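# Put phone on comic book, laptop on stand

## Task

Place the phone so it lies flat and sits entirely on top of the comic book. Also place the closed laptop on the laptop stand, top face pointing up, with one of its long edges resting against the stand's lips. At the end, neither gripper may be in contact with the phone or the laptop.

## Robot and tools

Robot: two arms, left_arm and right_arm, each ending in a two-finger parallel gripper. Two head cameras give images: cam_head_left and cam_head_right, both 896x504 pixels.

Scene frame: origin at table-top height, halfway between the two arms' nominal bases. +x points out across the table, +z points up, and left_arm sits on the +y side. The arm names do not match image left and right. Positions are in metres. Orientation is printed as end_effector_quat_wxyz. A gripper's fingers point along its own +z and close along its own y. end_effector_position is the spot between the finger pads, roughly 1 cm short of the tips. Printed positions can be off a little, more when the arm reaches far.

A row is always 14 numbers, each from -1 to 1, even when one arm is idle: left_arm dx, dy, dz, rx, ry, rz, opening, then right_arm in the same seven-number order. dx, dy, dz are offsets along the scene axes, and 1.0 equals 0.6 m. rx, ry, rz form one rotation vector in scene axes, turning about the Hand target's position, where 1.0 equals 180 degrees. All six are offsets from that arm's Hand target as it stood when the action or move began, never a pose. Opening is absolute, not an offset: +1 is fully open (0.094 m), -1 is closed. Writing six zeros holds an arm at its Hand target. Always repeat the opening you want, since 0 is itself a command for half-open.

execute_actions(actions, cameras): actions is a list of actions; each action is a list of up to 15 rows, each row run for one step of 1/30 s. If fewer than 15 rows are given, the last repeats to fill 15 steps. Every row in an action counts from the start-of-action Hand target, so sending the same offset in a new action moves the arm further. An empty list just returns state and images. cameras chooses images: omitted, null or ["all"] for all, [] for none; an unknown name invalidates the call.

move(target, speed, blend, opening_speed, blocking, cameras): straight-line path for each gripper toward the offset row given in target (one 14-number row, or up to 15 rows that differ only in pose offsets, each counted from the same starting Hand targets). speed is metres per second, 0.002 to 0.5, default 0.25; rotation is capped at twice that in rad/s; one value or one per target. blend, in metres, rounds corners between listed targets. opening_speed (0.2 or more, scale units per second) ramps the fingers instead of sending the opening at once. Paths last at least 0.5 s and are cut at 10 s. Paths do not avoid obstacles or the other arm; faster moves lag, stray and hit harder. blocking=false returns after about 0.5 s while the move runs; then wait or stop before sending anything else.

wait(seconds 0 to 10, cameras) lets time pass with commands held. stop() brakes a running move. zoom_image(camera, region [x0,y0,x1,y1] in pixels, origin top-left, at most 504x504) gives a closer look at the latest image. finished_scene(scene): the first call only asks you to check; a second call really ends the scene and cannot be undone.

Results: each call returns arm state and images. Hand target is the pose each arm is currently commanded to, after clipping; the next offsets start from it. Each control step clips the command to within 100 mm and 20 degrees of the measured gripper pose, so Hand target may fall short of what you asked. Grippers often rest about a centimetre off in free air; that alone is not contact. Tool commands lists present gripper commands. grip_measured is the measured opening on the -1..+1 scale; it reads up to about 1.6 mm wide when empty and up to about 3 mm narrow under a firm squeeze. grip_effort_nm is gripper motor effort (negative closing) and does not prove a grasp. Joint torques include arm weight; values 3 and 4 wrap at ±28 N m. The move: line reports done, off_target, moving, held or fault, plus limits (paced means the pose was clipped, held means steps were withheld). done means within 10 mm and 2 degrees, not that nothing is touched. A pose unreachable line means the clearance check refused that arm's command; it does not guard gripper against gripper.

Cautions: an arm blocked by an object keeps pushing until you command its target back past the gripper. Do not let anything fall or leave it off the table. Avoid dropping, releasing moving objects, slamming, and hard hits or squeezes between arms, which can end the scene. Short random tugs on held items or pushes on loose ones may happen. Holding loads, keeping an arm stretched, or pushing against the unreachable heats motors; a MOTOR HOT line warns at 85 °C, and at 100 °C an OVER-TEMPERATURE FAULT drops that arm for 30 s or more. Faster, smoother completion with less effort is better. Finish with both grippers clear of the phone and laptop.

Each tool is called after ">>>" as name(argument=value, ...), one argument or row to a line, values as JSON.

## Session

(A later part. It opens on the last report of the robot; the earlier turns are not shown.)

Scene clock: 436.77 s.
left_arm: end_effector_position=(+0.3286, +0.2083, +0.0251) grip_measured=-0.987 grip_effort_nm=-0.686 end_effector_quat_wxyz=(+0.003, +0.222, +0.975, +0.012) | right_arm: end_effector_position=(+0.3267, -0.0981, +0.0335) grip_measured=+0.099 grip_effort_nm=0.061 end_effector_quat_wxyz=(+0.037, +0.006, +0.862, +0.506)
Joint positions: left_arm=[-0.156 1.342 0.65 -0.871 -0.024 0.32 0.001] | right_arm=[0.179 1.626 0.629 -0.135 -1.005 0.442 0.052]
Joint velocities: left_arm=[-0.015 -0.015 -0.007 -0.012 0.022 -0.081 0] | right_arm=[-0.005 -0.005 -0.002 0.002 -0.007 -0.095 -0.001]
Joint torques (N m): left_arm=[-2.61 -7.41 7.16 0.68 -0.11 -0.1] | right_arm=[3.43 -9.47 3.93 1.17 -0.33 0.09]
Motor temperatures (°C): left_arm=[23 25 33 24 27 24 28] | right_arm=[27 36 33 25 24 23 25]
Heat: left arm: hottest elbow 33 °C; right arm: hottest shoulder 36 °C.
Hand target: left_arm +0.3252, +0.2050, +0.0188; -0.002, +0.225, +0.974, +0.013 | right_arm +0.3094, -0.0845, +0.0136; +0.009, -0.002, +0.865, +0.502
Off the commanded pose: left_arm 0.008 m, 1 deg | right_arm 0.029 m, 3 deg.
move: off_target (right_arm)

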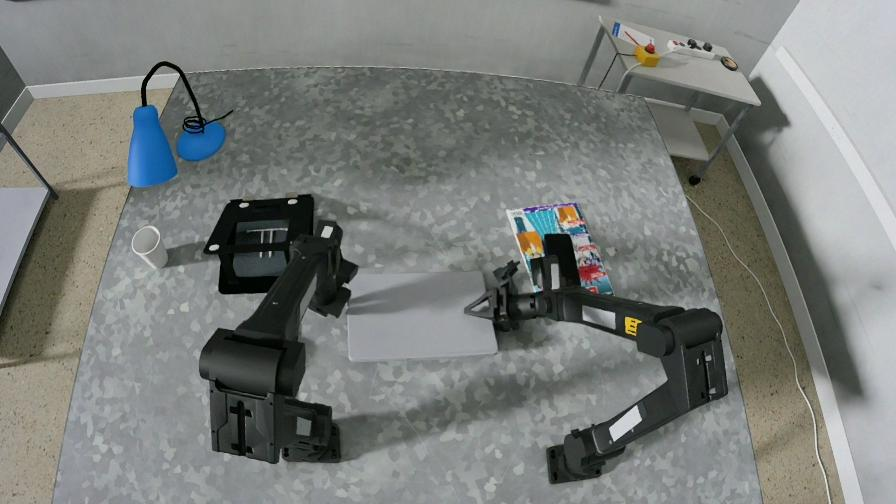

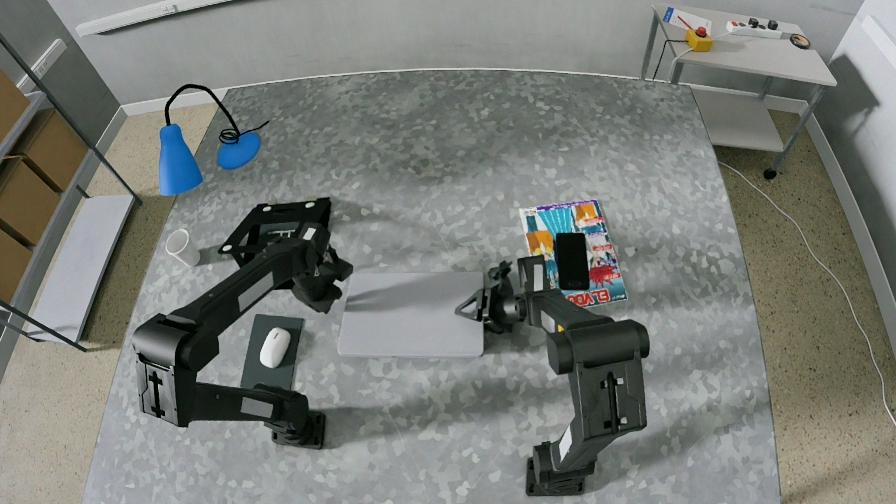

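>>> move(
  target=[0,0,0,0,0,0,-1,0.0,0.05,0,0,0,0,0.1],
  speed=0.05,
)

>>> zoom_image(
  camera="cam_head_right",
  region=[320, 220, 560, 370],
)

>>> zoom_image(
  camera="cam_head_left",
  region=[460, 260, 580, 370],
)

Scene clock: 442.93 s.
left_arm: end_effector_position=(+0.3286, +0.2083, +0.0251) grip_measured=-0.987 grip_effort_nm=-0.691 end_effector_quat_wxyz=(+0.003, +0.222, +0.975, +0.012) | right_arm: end_effector_position=(+0.3278, -0.0679, +0.0339) grip_measured=+0.099 grip_effort_nm=0.061 end_effector_quat_wxyz=(+0.037, +0.005, +0.861, +0.507)
Joint positions: left_arm=[-0.156 1.342 0.65 -0.871 -0.024 0.32 0.001] | right_arm=[0.262 1.639 0.629 -0.012 -0.967 0.573 0.052]
Joint velocities: left_arm=[0.005 -0.015 -0.022 -0.012 -0.007 -0.022 0] | right_arm=[-0.005 -0.015 -0.002 -0.007 0.066 0.037 0]
Joint torques (N m): left_arm=[-2.55 -7.59 7.13 0.7 -0.11 -0.08] | right_arm=[3.55 -9.64 4.05 1.36 -0.35 0.08]
Motor temperatures (°C): left_arm=[23 25 33 24 27 24 28] | right_arm=[27 36 33 25 24 23 25]
Heat: left arm: hottest elbow 33 °C; right arm: hottest shoulder 36 °C.
Hand target: left_arm +0.3252, +0.2050, +0.0188; -0.002, +0.224, +0.974, +0.013 | right_arm +0.3094, -0.0545, +0.0131; +0.009, -0.002, +0.865, +0.502
Off the commanded pose: left_arm 0.008 m, 1 deg | right_arm 0.030 m, 3 deg.
move: off_target (right_arm)

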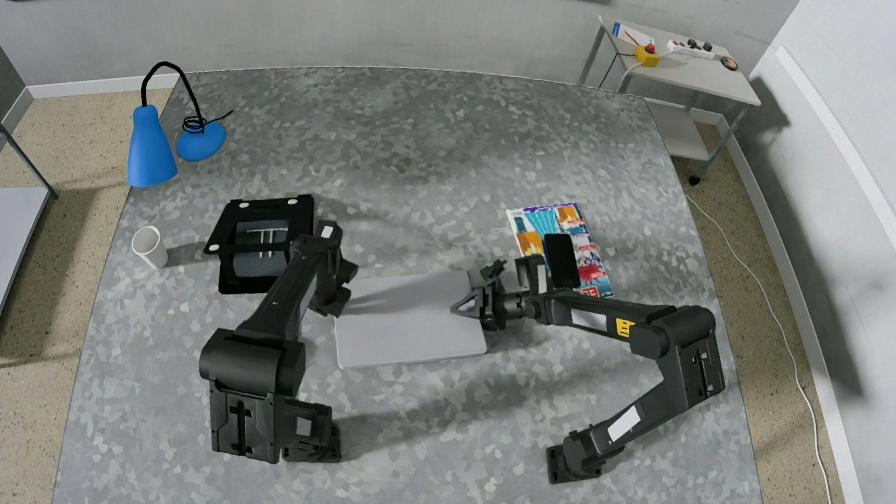

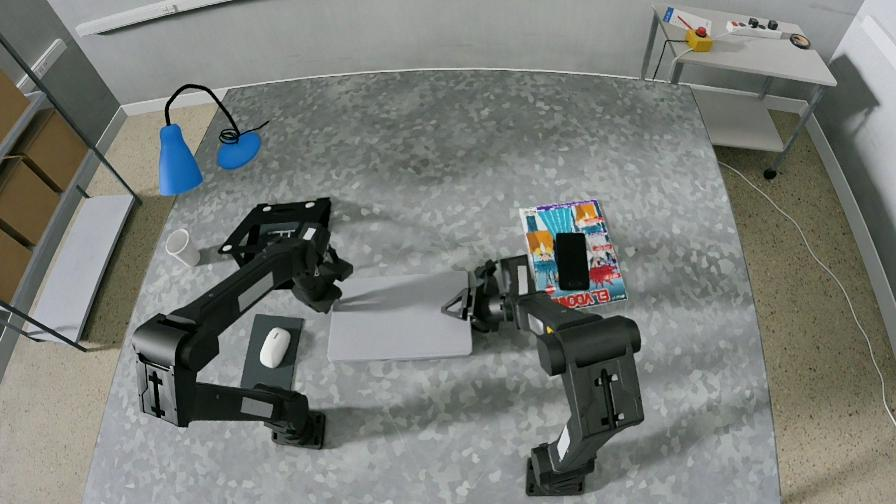

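Scaled by 2.100.

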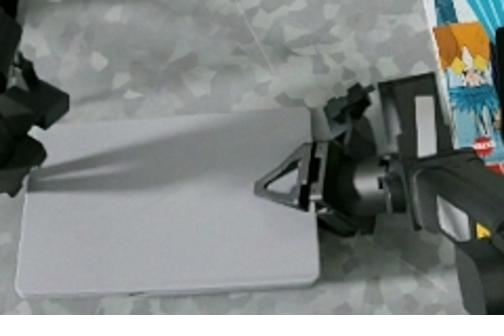

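Scaled by 4.200.

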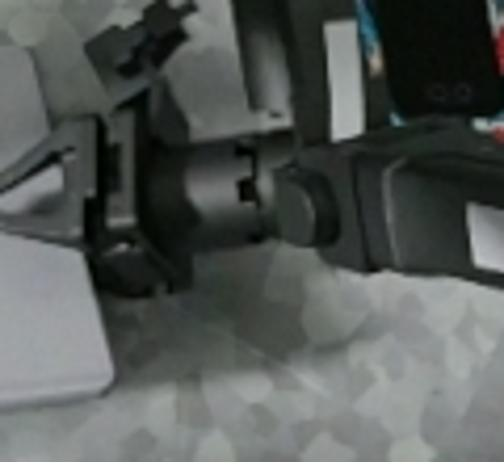

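>>> move(
  target=[0,0,0,0,0,0,-1,0.0,0.0,0.0,0,0,0,-0.7],
  speed=0.05,
  opening_speed=0.5,
)

>>> zoom_image(
  camera="cam_head_right",
  region=[320, 220, 560, 370],
)

>>> zoom_image(
  camera="cam_head_left",
  region=[430, 260, 550, 370],
)

Scene clock: 447.80 s.
left_arm: end_effector_position=(+0.3286, +0.2085, +0.0251) grip_measured=-0.987 grip_effort_nm=-0.691 end_effector_quat_wxyz=(+0.003, +0.222, +0.975, +0.013) | right_arm: end_effector_position=(+0.3254, -0.0648, +0.0321) grip_measured=-0.337 grip_effort_nm=-0.994 end_effector_quat_wxyz=(+0.018, +0.021, +0.856, +0.515)
Joint positions: left_arm=[-0.156 1.342 0.65 -0.871 -0.025 0.32 0.001] | right_arm=[0.265 1.654 0.629 0.004 -0.99 0.621 0.031]
Joint velocities: left_arm=[-0.005 -0.005 -0.012 -0.007 0.066 -0.022 0] | right_arm=[-0.005 -0.024 0.007 0.007 -0.037 -0.037 -0.002]
Joint torques (N m): left_arm=[-3.25 -8.41 7.24 0.65 -0.04 -0.07] | right_arm=[3.37 -10.87 3.93 0.98 0.42 -0.34]
Motor temperatures (°C): left_arm=[23 25 33 24 27 24 28] | right_arm=[27 36 33 25 24 23 25]
Heat: left arm: hottest elbow 33 °C; right arm: hottest shoulder 36 °C.
Hand target: left_arm +0.3252, +0.2050, +0.0188; -0.002, +0.224, +0.974, +0.013 | right_arm +0.3094, -0.0546, +0.0131; +0.009, -0.002, +0.865, +0.502
Off the commanded pose: left_arm 0.008 m, 1 deg | right_arm 0.027 m, 3 deg.
move: off_target (right_arm)

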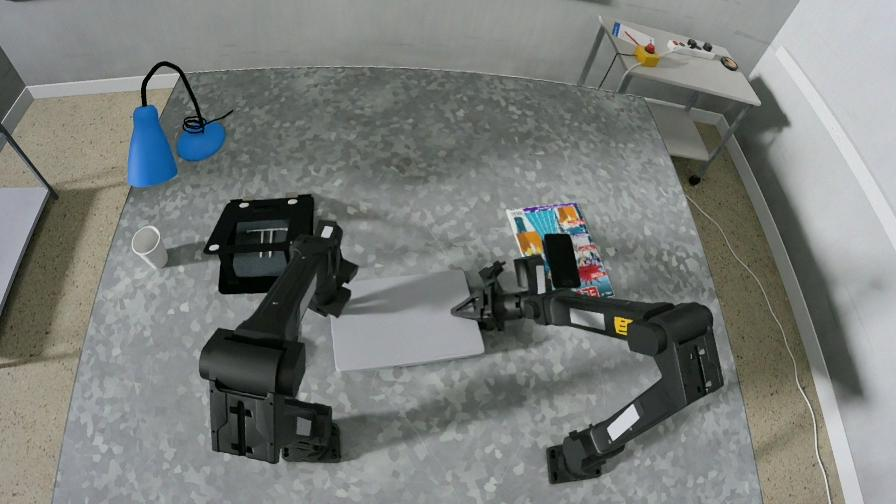

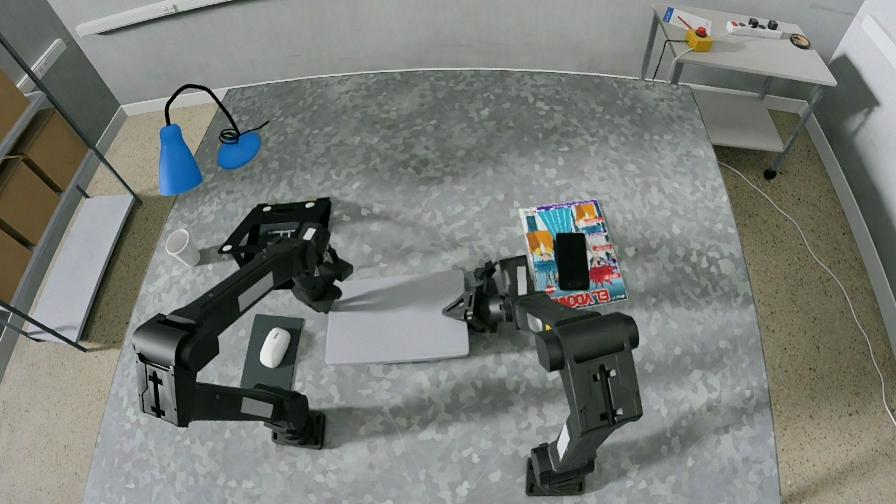

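Scaled by 2.100.

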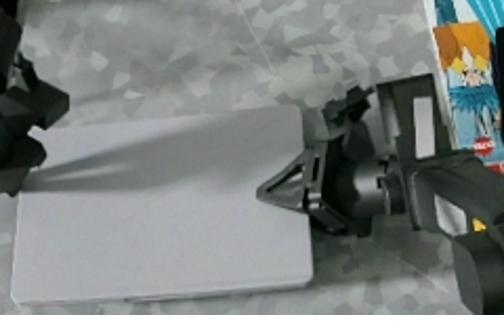

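Scaled by 4.200.

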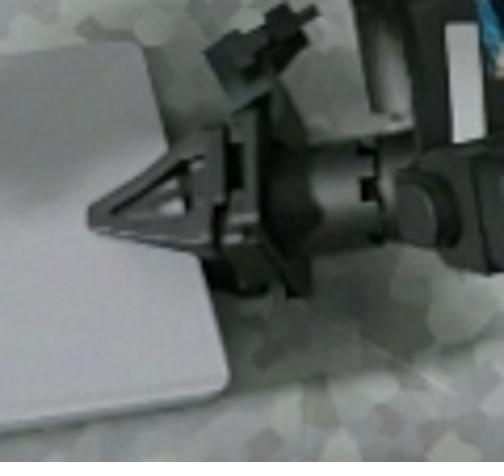

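>>> move(
  target=[
    [0,0,0,0,0,0,-1,0.0,0.0,0.06,0.03,0,0,-0.7],
    [0,0,0,0,0,0,-1,0.0,-0.02,0.12,0.12,0,0,-0.7],
  ],
  speed=0.06,
)

>>> zoom_image(
  camera="cam_head_right",
  region=[320, 220, 560, 370],
)

>>> zoom_image(
  camera="cam_head_left",
  region=[430, 260, 550, 370],
)

Scene clock: 458.03 s.
left_arm: end_effector_position=(+0.3286, +0.2094, +0.0249) grip_measured=-0.987 grip_effort_nm=-0.686 end_effector_quat_wxyz=(+0.002, +0.221, +0.975, +0.015) | right_arm: end_effector_position=(+0.3038, -0.0636, +0.0705) grip_measured=-0.663 grip_effort_nm=-1.038 end_effector_quat_wxyz=(+0.010, -0.003, +0.771, +0.637)
Joint positions: left_arm=[-0.156 1.343 0.65 -0.871 -0.03 0.319 0.001] | right_arm=[0.231 1.679 0.515 0.5 -1.259 0.912 0.016]
Joint velocities: left_arm=[-0.005 -0.005 -0.002 0.002 0.095 -0.007 0] | right_arm=[-0.005 0.015 -0.002 -0.002 0.022 -0.007 -0.001]
Joint torques (N m): left_arm=[-3.02 -8.06 7.13 1.01 0.11 -0.08] | right_arm=[-0.56 -13.68 4.62 2.14 -1.61 0.55]
Motor temperatures (°C): left_arm=[23 25 33 24 27 24 28] | right_arm=[27 35 33 25 25 23 26]
Heat: left arm: hottest elbow 33 °C; right arm: hottest shoulder 35 °C.
Hand target: left_arm +0.3253, +0.2050, +0.0188; -0.002, +0.225, +0.974, +0.013 | right_arm +0.3089, -0.0666, +0.0851; +0.010, -0.002, +0.757, +0.653
Off the commanded pose: left_arm 0.008 m, 1 deg | right_arm 0.016 m, 3 deg.
move: off_target (right_arm)

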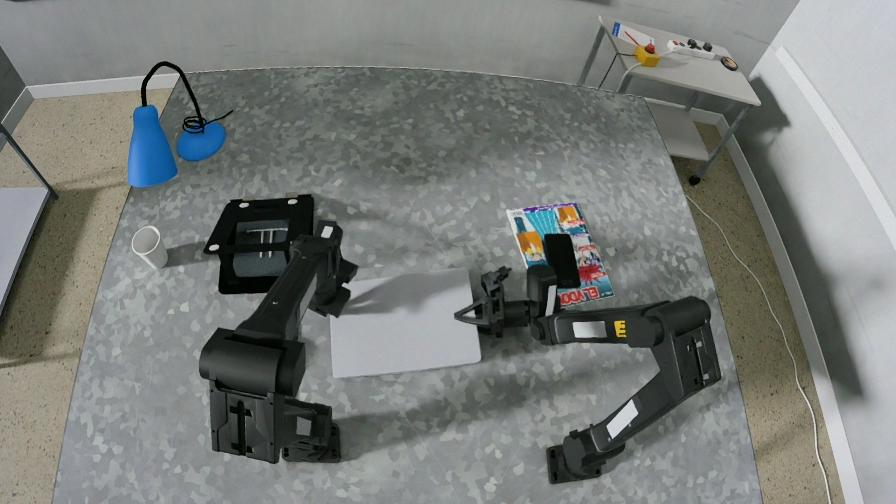

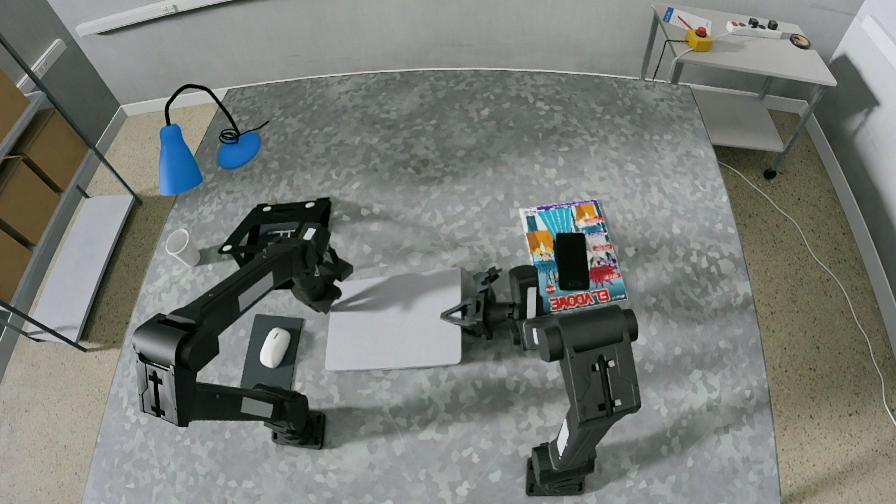

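Scaled by 2.100.

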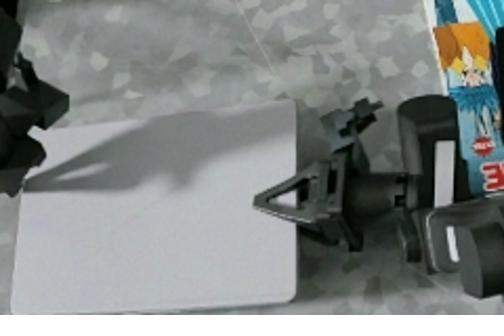

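Scaled by 4.200.

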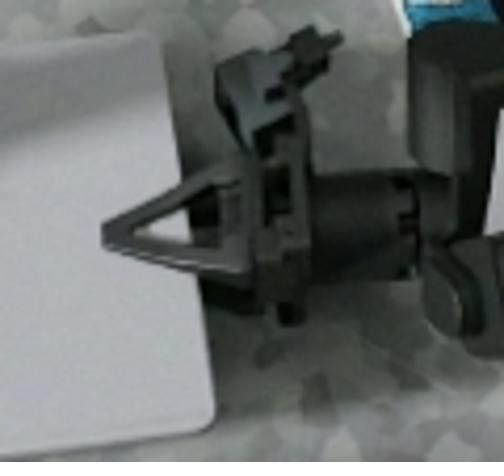

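>>> move(
  target=[
    [0,0,0,0,0,0,-1,0.0,0.01,0.05,-0.028,0,0,-0.7],
    [0,0,0,0,0,0,-1,0.1,0.01,0.05,-0.028,0,0,-0.7],
  ],
  speed=0.08,
)

Scene clock: 484.00 s.
left_arm: end_effector_position=(+0.3286, +0.2094, +0.0249) grip_measured=-0.987 grip_effort_nm=-0.686 end_effector_quat_wxyz=(+0.002, +0.221, +0.975, +0.015) | right_arm: end_effector_position=(+0.3307, -0.0627, +0.0873) grip_measured=-0.663 grip_effort_nm=-1.038 end_effector_quat_wxyz=(-0.008, -0.004, +0.792, +0.610)
Joint positions: left_arm=[-0.156 1.343 0.65 -0.871 -0.03 0.319 0.001] | right_arm=[0.221 1.625 0.654 0.064 -1.24 0.698 0.016]
Joint velocities: left_arm=[-0.005 -0.015 -0.002 0.012 -0.037 0.095 -0.001] | right_arm=[-0.005 -0.005 -0.002 -0.007 -0.066 0.095 -0.001]
Joint torques (N m): left_arm=[-1.9 -8.29 7.28 0.8 0.09 -0.08] | right_arm=[-0.85 -13.33 11.48 0.75 -0.82 0.6]
Motor temperatures (°C): left_arm=[23 25 32 24 27 24 28] | right_arm=[27 34 32 25 28 24 27]
Heat: left arm: hottest elbow 32 °C; right arm: hottest shoulder 34 °C.
Hand target: left_arm +0.3253, +0.2049, +0.0188; -0.002, +0.225, +0.974, +0.013 | right_arm +0.3703, -0.0609, +0.1140; +0.010, -0.002, +0.784, +0.620
Off the commanded pose: left_arm 0.008 m, 1 deg | right_arm 0.047 m, 2 deg.
move: off_target (right_arm)

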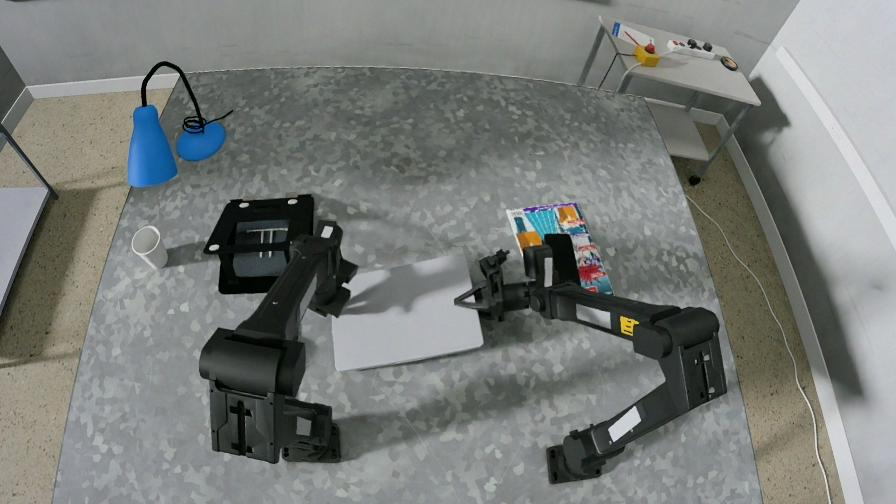

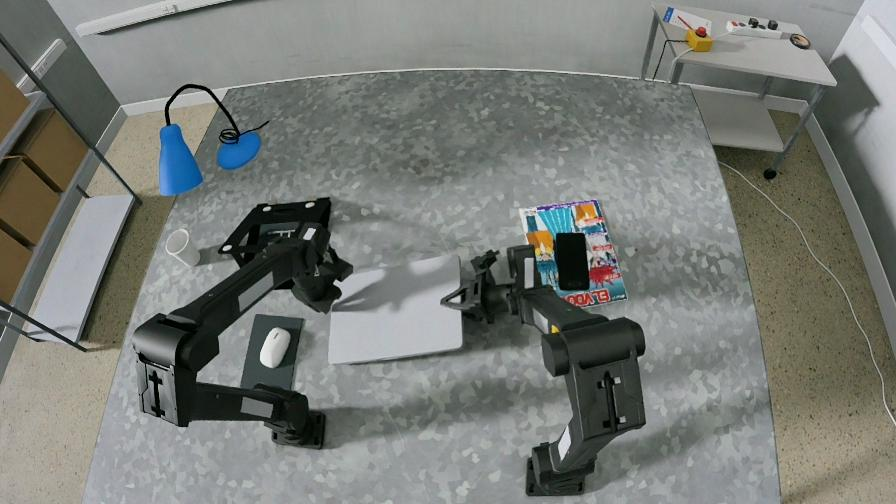

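>>> move(
  target=[
    [0,0.05,0,0,0,0,-1,0,0,0,0,0,0,-0.7],
    [0,0.05,0.2,0,0,0,-1,0,0,0,0,0,0,-0.7],
    [-0.265,0.0,0.2,0,0,0,-1,0,0,0,0,0,0,-0.7],
    [-0.265,-0.01,0.05,0,0,0,-1,0,0,0,0,0,0,-0.7],
  ],
  speed=0.2,
  cameras=["cam_head_left"],
)

Scene clock: 490.90 s.
left_arm: end_effector_position=(+0.1691, +0.2027, +0.0545) grip_measured=-0.987 grip_effort_nm=-0.686 end_effector_quat_wxyz=(+0.002, +0.221, +0.975, +0.012) | right_arm: end_effector_position=(+0.3310, -0.0626, +0.0875) grip_measured=-0.663 grip_effort_nm=-1.038 end_effector_quat_wxyz=(-0.007, -0.005, +0.793, +0.610)
Joint positions: left_arm=[-0.339 0.725 0.371 -1.215 -0.024 0.136 0.001] | right_arm=[0.221 1.625 0.657 0.056 -1.24 0.691 0.016]
Joint velocities: left_arm=[0.005 -0.005 0.002 0.007 -0.007 -0.066 -0.001] | right_arm=[-0.005 -0.005 -0.012 -0.007 -0.037 -0.022 0]
Joint torques (N m): left_arm=[-2.26 -0.03 8.98 0.75 -0.07 -0.08] | right_arm=[-0.79 -13.51 11.47 0.75 -0.84 0.57]
Motor temperatures (°C): left_arm=[23 25 32 24 27 24 28] | right_arm=[27 34 34 25 27 24 27]
Heat: left arm: hottest elbow 32 °C; right arm: hottest shoulder 34 °C.
Hand target: left_arm +0.1675, +0.2010, +0.0496; -0.001, +0.224, +0.974, +0.013 | right_arm +0.3703, -0.0607, +0.1141; +0.010, -0.002, +0.784, +0.620
Off the commanded pose: left_arm 0.007 m, 1 deg | right_arm 0.047 m, 3 deg.
move: off_target (right_arm)
Images, in order (width x height): cam_head_left 896x504.

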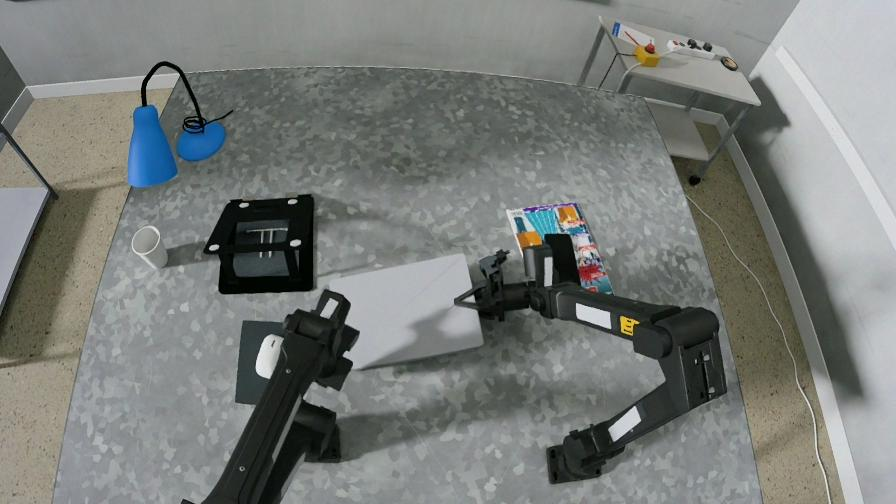

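>>> move(
  target=[
    [0,0.0,-0.05,0,0,0,-1,0,0,0,0,0,0,-0.7],
    [0.2,0.0,-0.045,0,0,0,-1,0.1,-0.03,0,0,0,0,-0.7],
  ],
  speed=0.08,
)

Scene clock: 496.63 s.
left_arm: end_effector_position=(+0.2570, +0.2012, +0.0105) grip_measured=-0.987 grip_effort_nm=-0.686 end_effector_quat_wxyz=(-0.028, +0.228, +0.973, +0.012) | right_arm: end_effector_position=(+0.3890, -0.0745, +0.0855) grip_measured=-0.663 grip_effort_nm=-1.038 end_effector_quat_wxyz=(-0.009, -0.008, +0.790, +0.613)
Joint positions: left_arm=[-0.228 1.223 0.496 -0.9 -0.026 0.26 0.001] | right_arm=[0.162 1.744 0.846 -0.17 -1.283 0.525 0.016]
Joint velocities: left_arm=[-0.005 -0.005 0.002 -0.002 -0.022 0.007 -0.001] | right_arm=[0.005 -0.015 0.017 0.012 -0.037 -0.022 -0.001]
Joint torques (N m): left_arm=[-0.03 -5.83 12.81 0.49 -0.1 0.08] | right_arm=[-1.38 -16.15 11.85 0.51 -0.84 0.63]
Motor temperatures (°C): left_arm=[23 25 32 24 27 24 28] | right_arm=[27 34 35 25 27 24 27]
Heat: left arm: hottest elbow 32 °C; right arm: hottest elbow 35 °C.
Hand target: left_arm +0.2864, +0.1995, +0.0220; -0.002, +0.225, +0.974, +0.013 | right_arm +0.4304, -0.0795, +0.1131; +0.011, -0.001, +0.784, +0.621
Off the commanded pose: left_arm 0.033 m, 3 deg | right_arm 0.050 m, 3 deg.
move: off_target (left_arm, right_arm)

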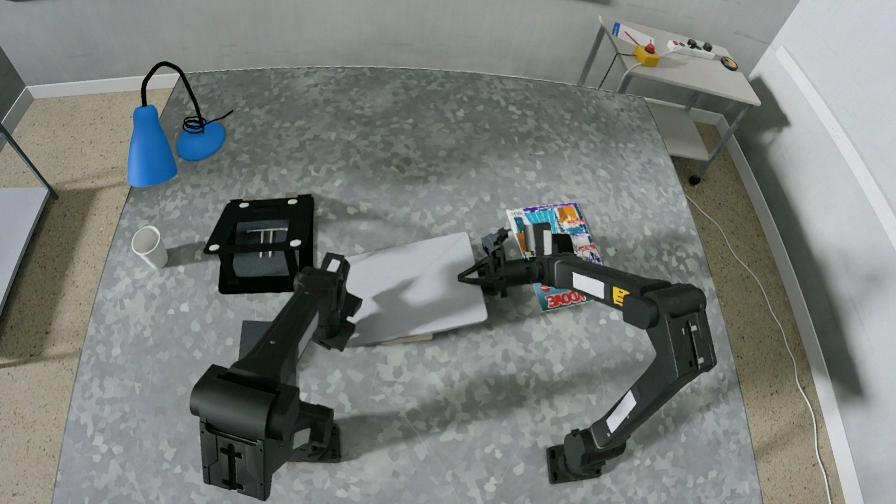

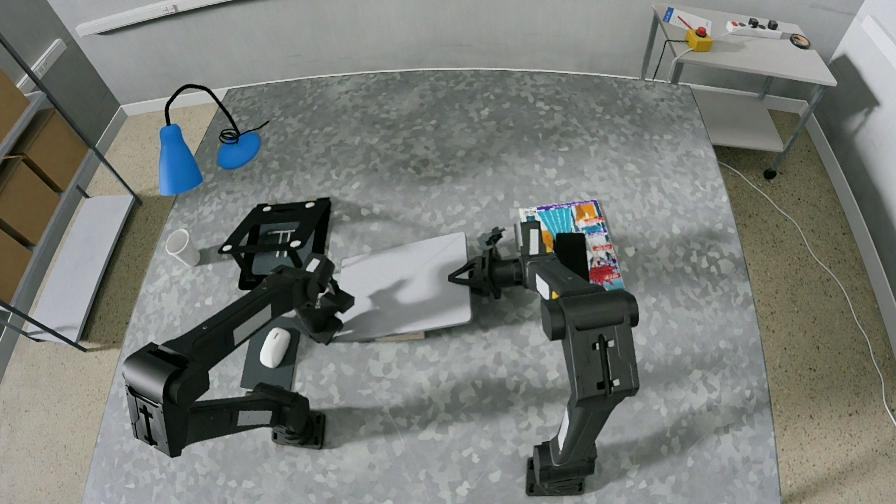

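>>> zoom_image(
  camera="cam_head_left",
  region=[310, 220, 510, 360],
)

>>> zoom_image(
  camera="cam_head_right",
  region=[310, 220, 510, 360],
)

Scaled by 2.520.

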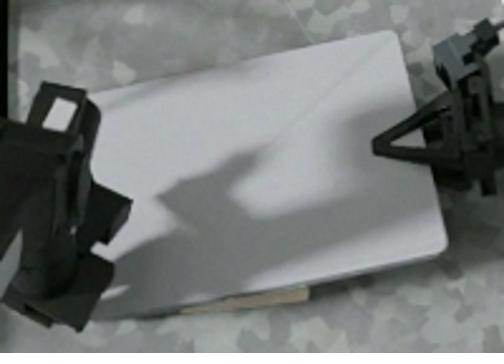

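Scaled by 2.520.

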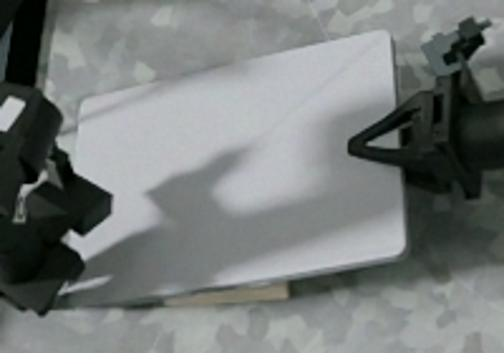

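>>> move(
  target=[
    [0.02,0.0,0.035,0,0,0,-1,0,0,0,0,0,0,-0.7],
    [0.13,0.0,0.035,0,0,0,-1,0.05,-0.02,0,0,0,0,-0.7],
  ],
  speed=0.08,
  cameras=["cam_head_left"],
)

Scene clock: 506.83 s.
left_arm: end_effector_position=(+0.3376, +0.1978, +0.0299) grip_measured=-0.987 grip_effort_nm=-0.686 end_effector_quat_wxyz=(-0.023, +0.228, +0.973, +0.011) | right_arm: end_effector_position=(+0.4196, -0.0844, +0.0847) grip_measured=-0.663 grip_effort_nm=-1.038 end_effector_quat_wxyz=(-0.008, -0.009, +0.789, +0.614)
Joint positions: left_arm=[-0.187 1.393 0.714 -0.936 -0.026 0.301 0.001] | right_arm=[0.129 1.805 0.951 -0.308 -1.299 0.423 0.016]
Joint velocities: left_arm=[0.005 -0.005 0.007 -0.012 -0.007 -0.051 -0.001] | right_arm=[0.005 -0.015 -0.002 -0.027 0.007 -0.125 0.001]
Joint torques (N m): left_arm=[-0.5 -9.58 13.3 0.21 -0.07 0.11] | right_arm=[-1.44 -17.44 12.1 0.31 -0.88 0.57]
Motor temperatures (°C): left_arm=[23 25 34 24 27 24 28] | right_arm=[27 34 38 25 27 24 27]
Heat: left arm: hottest elbow 34 °C; right arm: hottest elbow 38 °C.
Hand target: left_arm +0.3646, +0.1987, +0.0423; -0.002, +0.225, +0.974, +0.013 | right_arm +0.4605, -0.0919, +0.1127; +0.011, -0.001, +0.784, +0.621
Off the commanded pose: left_arm 0.030 m, 2 deg | right_arm 0.050 m, 3 deg.
move: off_target (left_arm, right_arm)
Images, in order (width x height): cam_head_left 896x504.

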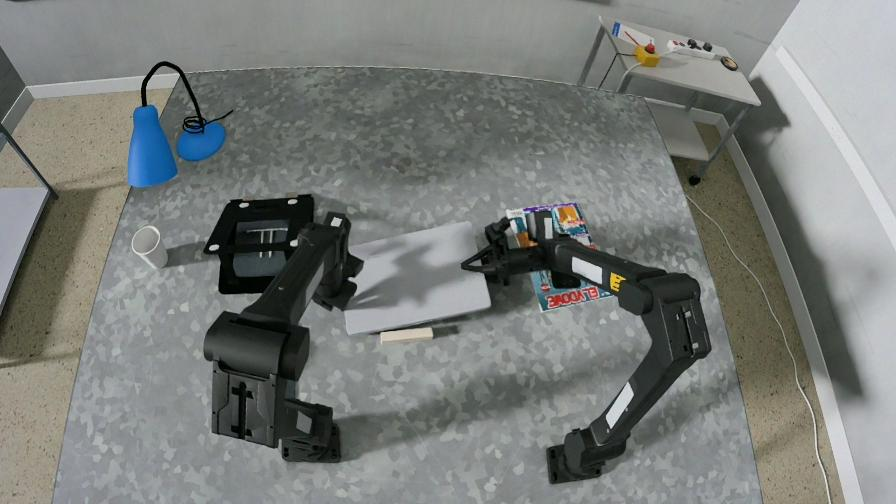

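>>> zoom_image(
  camera="cam_head_left",
  region=[290, 200, 510, 360],
)

Scaled by 2.291.

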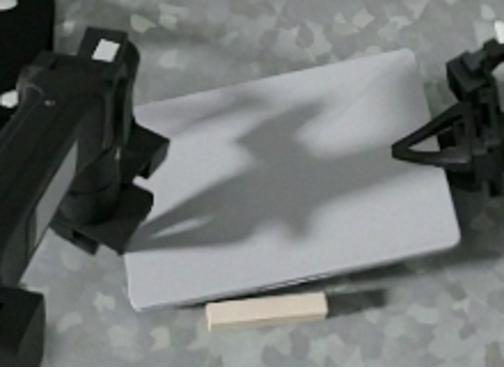

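>>> move(
  target=[
    [0.0,0.0,0.2,0,0,0,-1,0.02,0.0,0.06,0,0,0,-0.7],
    [-0.2,0.0,0.22,0,0,0,-1,0.05,0.01,0.1,-0.03,0,0,-0.7],
  ],
  speed=0.12,
)

>>> zoom_image(
  camera="cam_head_left",
  region=[310, 190, 530, 360],
)

>>> zoom_image(
  camera="cam_head_right",
  region=[310, 190, 530, 360],
)

Scene clock: 520.00 s.
left_arm: end_effector_position=(+0.2535, +0.2031, +0.1768) grip_measured=-0.987 grip_effort_nm=-0.686 end_effector_quat_wxyz=(+0.004, +0.221, +0.975, +0.013) | right_arm: end_effector_position=(+0.4544, -0.0844, +0.1150) grip_measured=-0.663 grip_effort_nm=-1.038 end_effector_quat_wxyz=(-0.027, +0.007, +0.818, +0.575)
Joint positions: left_arm=[-0.223 0.911 0.783 -1.434 -0.026 0.252 0.001] | right_arm=[0.129 1.805 1.131 -0.633 -1.214 0.335 0.016]
Joint velocities: left_arm=[-0.005 -0.015 -0.007 0.007 0.007 -0.037 -0.001] | right_arm=[-0.015 -0.015 -0.002 -0.012 -0.095 0.037 0]
Joint torques (N m): left_arm=[-2.14 -5.13 9.62 -0.12 -0.1 -0.08] | right_arm=[-0.32 -22.59 13.46 0.09 -0.74 0.66]
Motor temperatures (°C): left_arm=[23 25 35 24 27 24 28] | right_arm=[27 36 38 25 27 24 27]
Heat: left arm: hottest elbow 35 °C; right arm: hottest elbow 38 °C.
Hand target: left_arm +0.2469, +0.2009, +0.1747; -0.002, +0.225, +0.974, +0.013 | right_arm +0.4922, -0.0850, +0.1721; +0.011, -0.001, +0.812, +0.584
Off the commanded pose: left_arm 0.010 m, 1 deg | right_arm 0.068 m, 5 deg.
move: off_target (right_arm)

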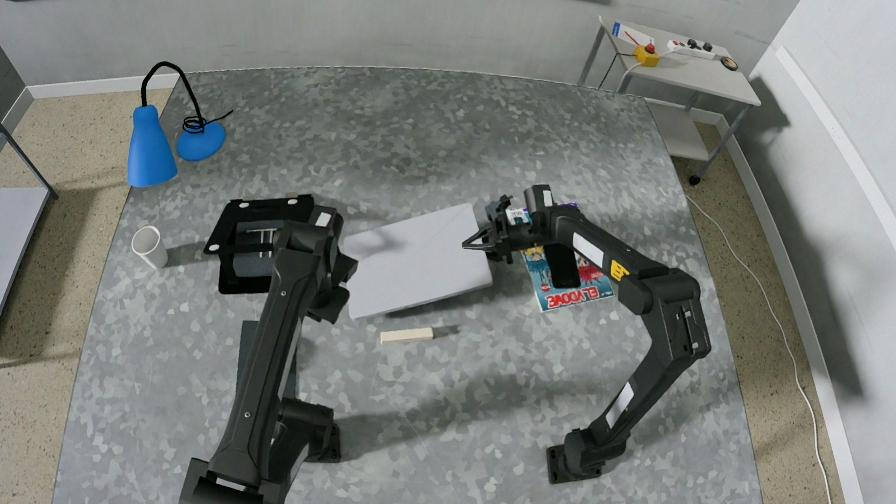

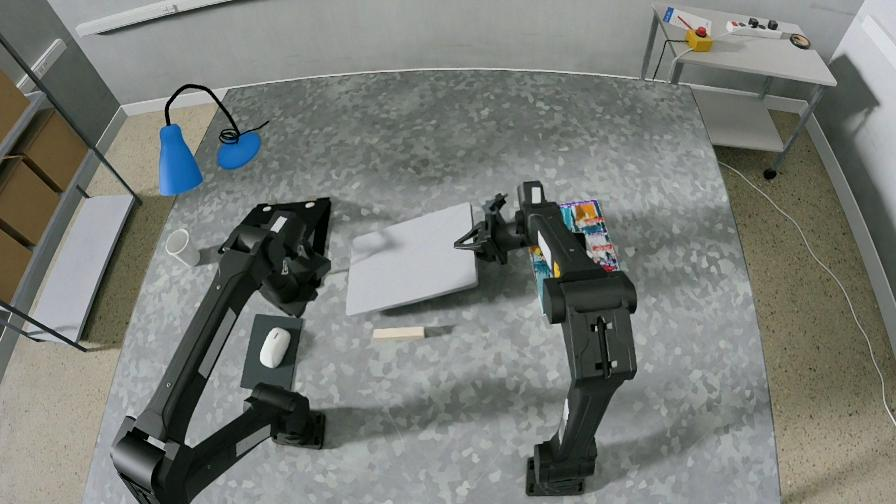

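Scaled by 2.291.

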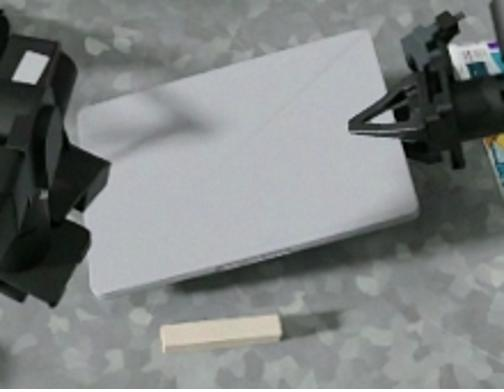

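Scaled by 2.291.

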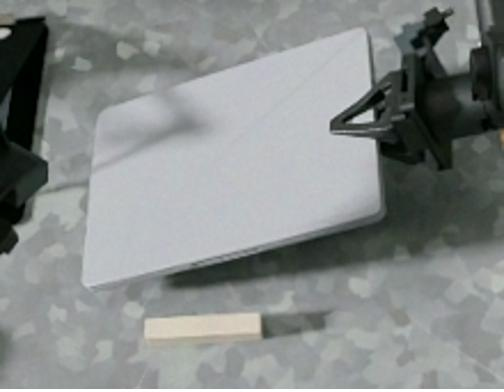

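>>> move(
  target=[
    [-0.1,-0.05,0.0,0,0,0,-1,0.06,0.01,0.03,-0.015,0,0,-0.7],
    [-0.2,-0.13,0.0,0,0,0,-1,0.06,0.025,0.07,-0.035,0,0,-0.7],
  ],
  speed=0.1,
  cameras=["cam_head_left"],
)

Scene clock: 530.37 s.
left_arm: end_effector_position=(+0.1307, +0.1204, +0.1785) grip_measured=-0.987 grip_effort_nm=-0.686 end_effector_quat_wxyz=(+0.004, +0.222, +0.975, +0.005) | right_arm: end_effector_position=(+0.4954, -0.0794, +0.1525) grip_measured=-0.663 grip_effort_nm=-1.038 end_effector_quat_wxyz=(-0.028, +0.015, +0.852, +0.523)
Joint positions: left_arm=[-0.934 0.696 0.693 -1.568 -0.013 -0.459 0.001] | right_arm=[0.144 1.821 1.335 -0.865 -1.09 0.318 0.016]
Joint velocities: left_arm=[-0.015 0.005 0.007 0.022 0.007 0.007 0] | right_arm=[-0.015 0.005 -0.017 -0.007 -0.007 -0.051 0.001]
Joint torques (N m): left_arm=[-2.84 -2.14 9.72 -0.12 -0.21 -0.1] | right_arm=[0.85 -22.59 15.34 0.17 -1.14 0.51]
Motor temperatures (°C): left_arm=[23 25 35 24 27 24 28] | right_arm=[27 37 40 25 27 24 28]
Heat: left arm: hottest elbow 35 °C; right arm: hottest elbow 40 °C.
Hand target: left_arm +0.1264, +0.1230, +0.1762; +0.001, +0.225, +0.974, +0.010 | right_arm +0.5295, -0.0696, +0.2129; +0.010, -0.002, +0.843, +0.538
Off the commanded pose: left_arm 0.006 m, 1 deg | right_arm 0.070 m, 5 deg.
move: off_target (right_arm)
Images, in order (width x height): cam_head_left 896x504.

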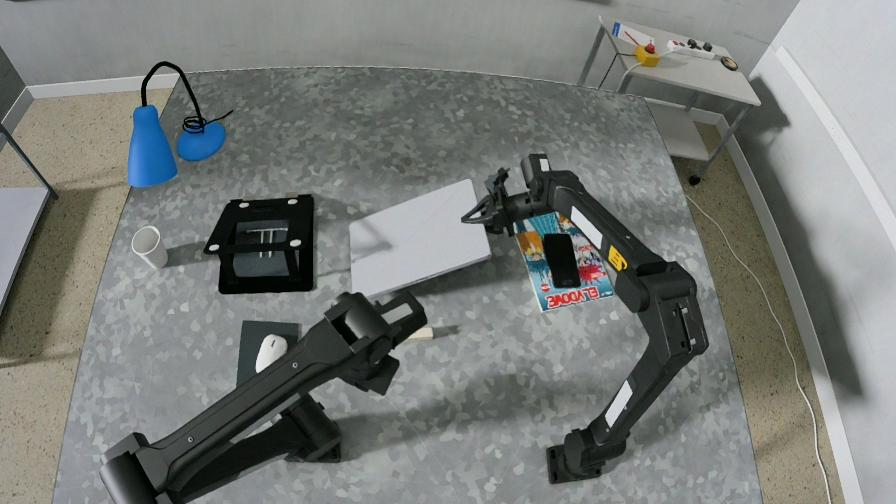

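>>> move(
  target=[
    [0.34,-0.113,-0.03,0.1777,-0.425,-0.165,-0.1,0,0,0,0,0,0,-0.7],
    [0.363,-0.113,-0.14,0.1777,-0.425,-0.165,-0.1,0,0,0,0,0,0,-0.7],
  ],
  speed=0.2,
)

>>> zoom_image(
  camera="cam_head_left",
  region=[310, 180, 530, 350],
)

>>> zoom_image(
  camera="cam_head_right",
  region=[310, 180, 530, 350],
)

Scene clock: 550.03 s.
left_arm: end_effector_position=(+0.3379, +0.0490, +0.0961) grip_measured=-0.102 grip_effort_nm=0.129 end_effector_quat_wxyz=(+0.541, +0.382, +0.648, +0.377) | right_arm: end_effector_position=(+0.4954, -0.0794, +0.1525) grip_measured=-0.663 grip_effort_nm=-1.038 end_effector_quat_wxyz=(-0.027, +0.013, +0.852, +0.523)
Joint positions: left_arm=[-1.017 1.561 0.227 1.066 -1.049 0.907 0.042] | right_arm=[0.144 1.821 1.335 -0.865 -1.09 0.314 0.016]
Joint velocities: left_arm=[0.005 -0.015 -0.007 0.012 -0.066 0.007 0] | right_arm=[-0.005 -0.024 0.017 -0.002 -0.051 -0.007 -0.002]
Joint torques (N m): left_arm=[-0.44 -7.88 3.15 2.32 -0.02 -0.02] | right_arm=[0.79 -22.65 15.34 0.14 -1.15 0.55]
Motor temperatures (°C): left_arm=[23 25 34 24 27 23 28] | right_arm=[27 36 42 25 28 24 28]
Heat: left arm: hottest elbow 34 °C; right arm: hottest elbow 42 °C.
Hand target: left_arm +0.3391, +0.0559, +0.0932; +0.537, +0.381, +0.649, +0.382 | right_arm +0.5295, -0.0695, +0.2129; +0.010, -0.002, +0.843, +0.538
Off the commanded pose: left_arm 0.010 m, 2 deg | right_arm 0.070 m, 5 deg.
move: off_target (right_arm)

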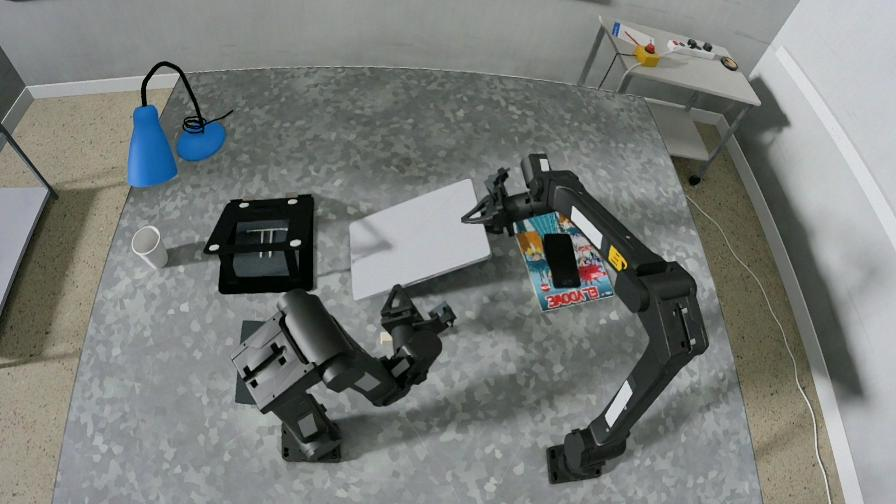

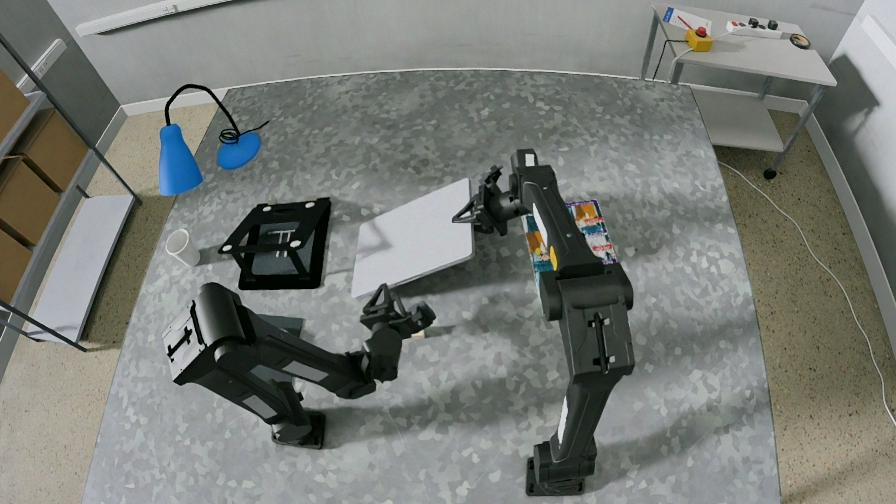

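Scaled by 2.291.

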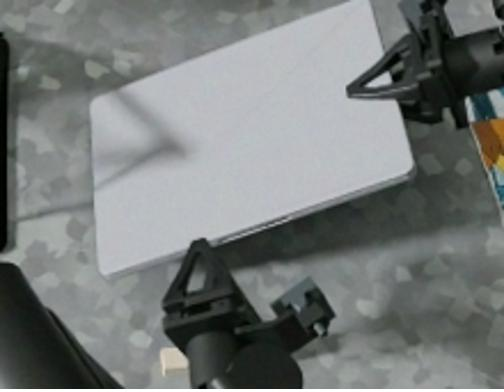

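Scaled by 2.291.

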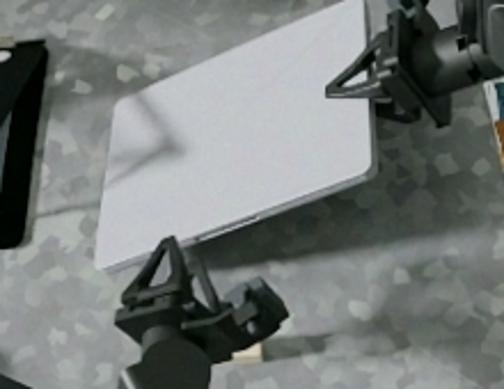

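>>> move(
  target=[0.075,0.01,-0.007,0,0,0,-0.1,0,0,0,0,0,0,-0.7],
  speed=0.06,
)

>>> zoom_image(
  camera="cam_head_left",
  region=[340, 220, 480, 350],
)

>>> zoom_image(
  camera="cam_head_right",
  region=[330, 220, 470, 350],
)

Scene clock: 558.83 s.
left_arm: end_effector_position=(+0.3724, +0.0663, +0.0823) grip_measured=-0.102 grip_effort_nm=0.129 end_effector_quat_wxyz=(+0.526, +0.395, +0.649, +0.381) | right_arm: end_effector_position=(+0.4954, -0.0794, +0.1525) grip_measured=-0.663 grip_effort_nm=-1.038 end_effector_quat_wxyz=(-0.027, +0.013, +0.852, +0.523)
Joint positions: left_arm=[-0.866 1.641 0.247 1.141 -0.903 0.973 0.042] | right_arm=[0.144 1.821 1.335 -0.865 -1.09 0.313 0.016]
Joint velocities: left_arm=[-0.005 0.005 -0.002 -0.012 -0.022 0.007 0] | right_arm=[-0.015 -0.015 -0.007 -0.002 0.037 -0.037 0]
Joint torques (N m): left_arm=[-0.15 -8.29 6.19 2.3 -0.02 0] | right_arm=[0.85 -22.71 15.36 0.16 -1.16 0.55]
Motor temperatures (°C): left_arm=[23 25 33 24 27 23 28] | right_arm=[27 36 44 25 28 24 28]
Heat: left arm: hottest elbow 33 °C; right arm: hottest elbow 44 °C.
Hand target: left_arm +0.3838, +0.0614, +0.0888; +0.537, +0.381, +0.649, +0.382 | right_arm +0.5295, -0.0695, +0.2129; +0.010, -0.002, +0.843, +0.538
Off the commanded pose: left_arm 0.014 m, 2 deg | right_arm 0.070 m, 5 deg.
move: off_target (left_arm, right_arm)

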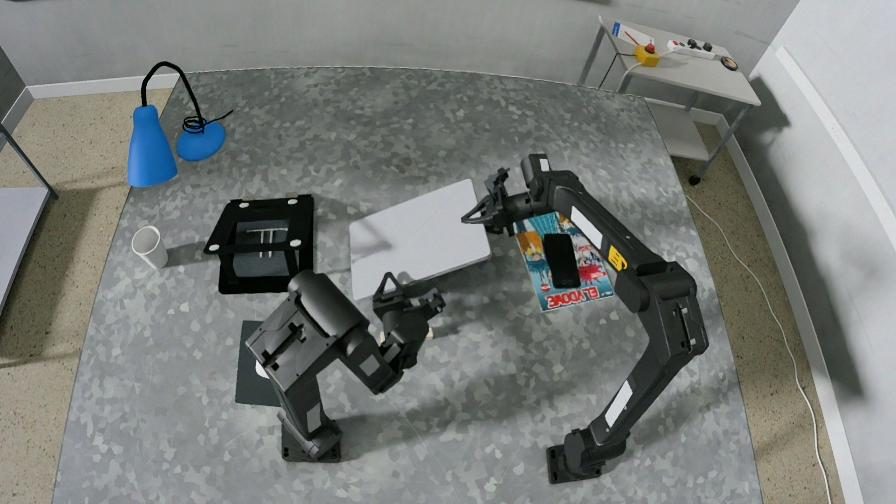

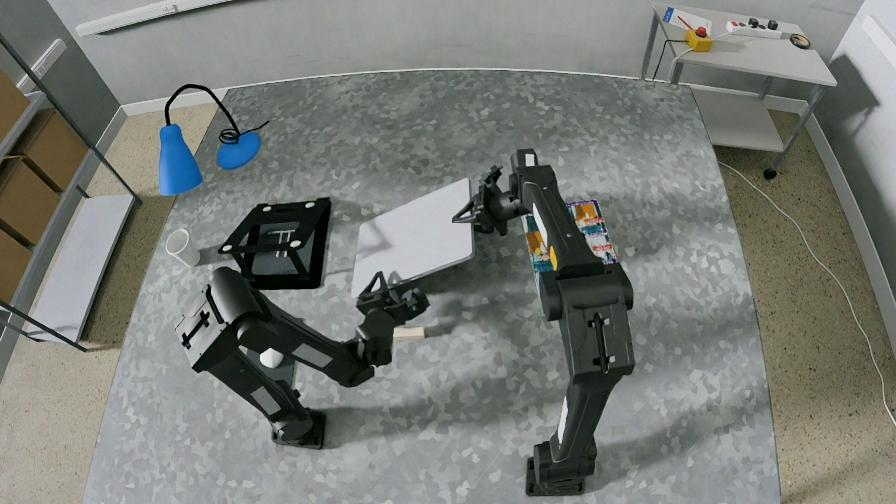

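Scaled by 3.600.

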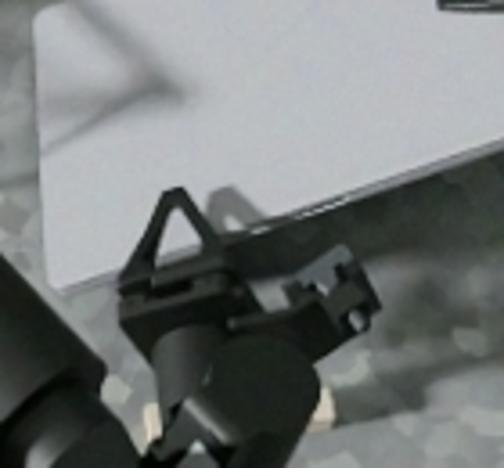

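Scaled by 3.600.

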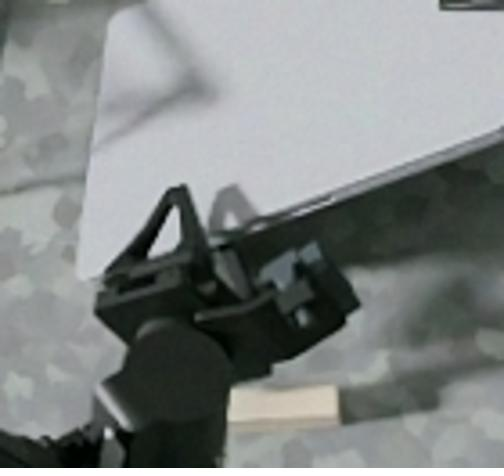

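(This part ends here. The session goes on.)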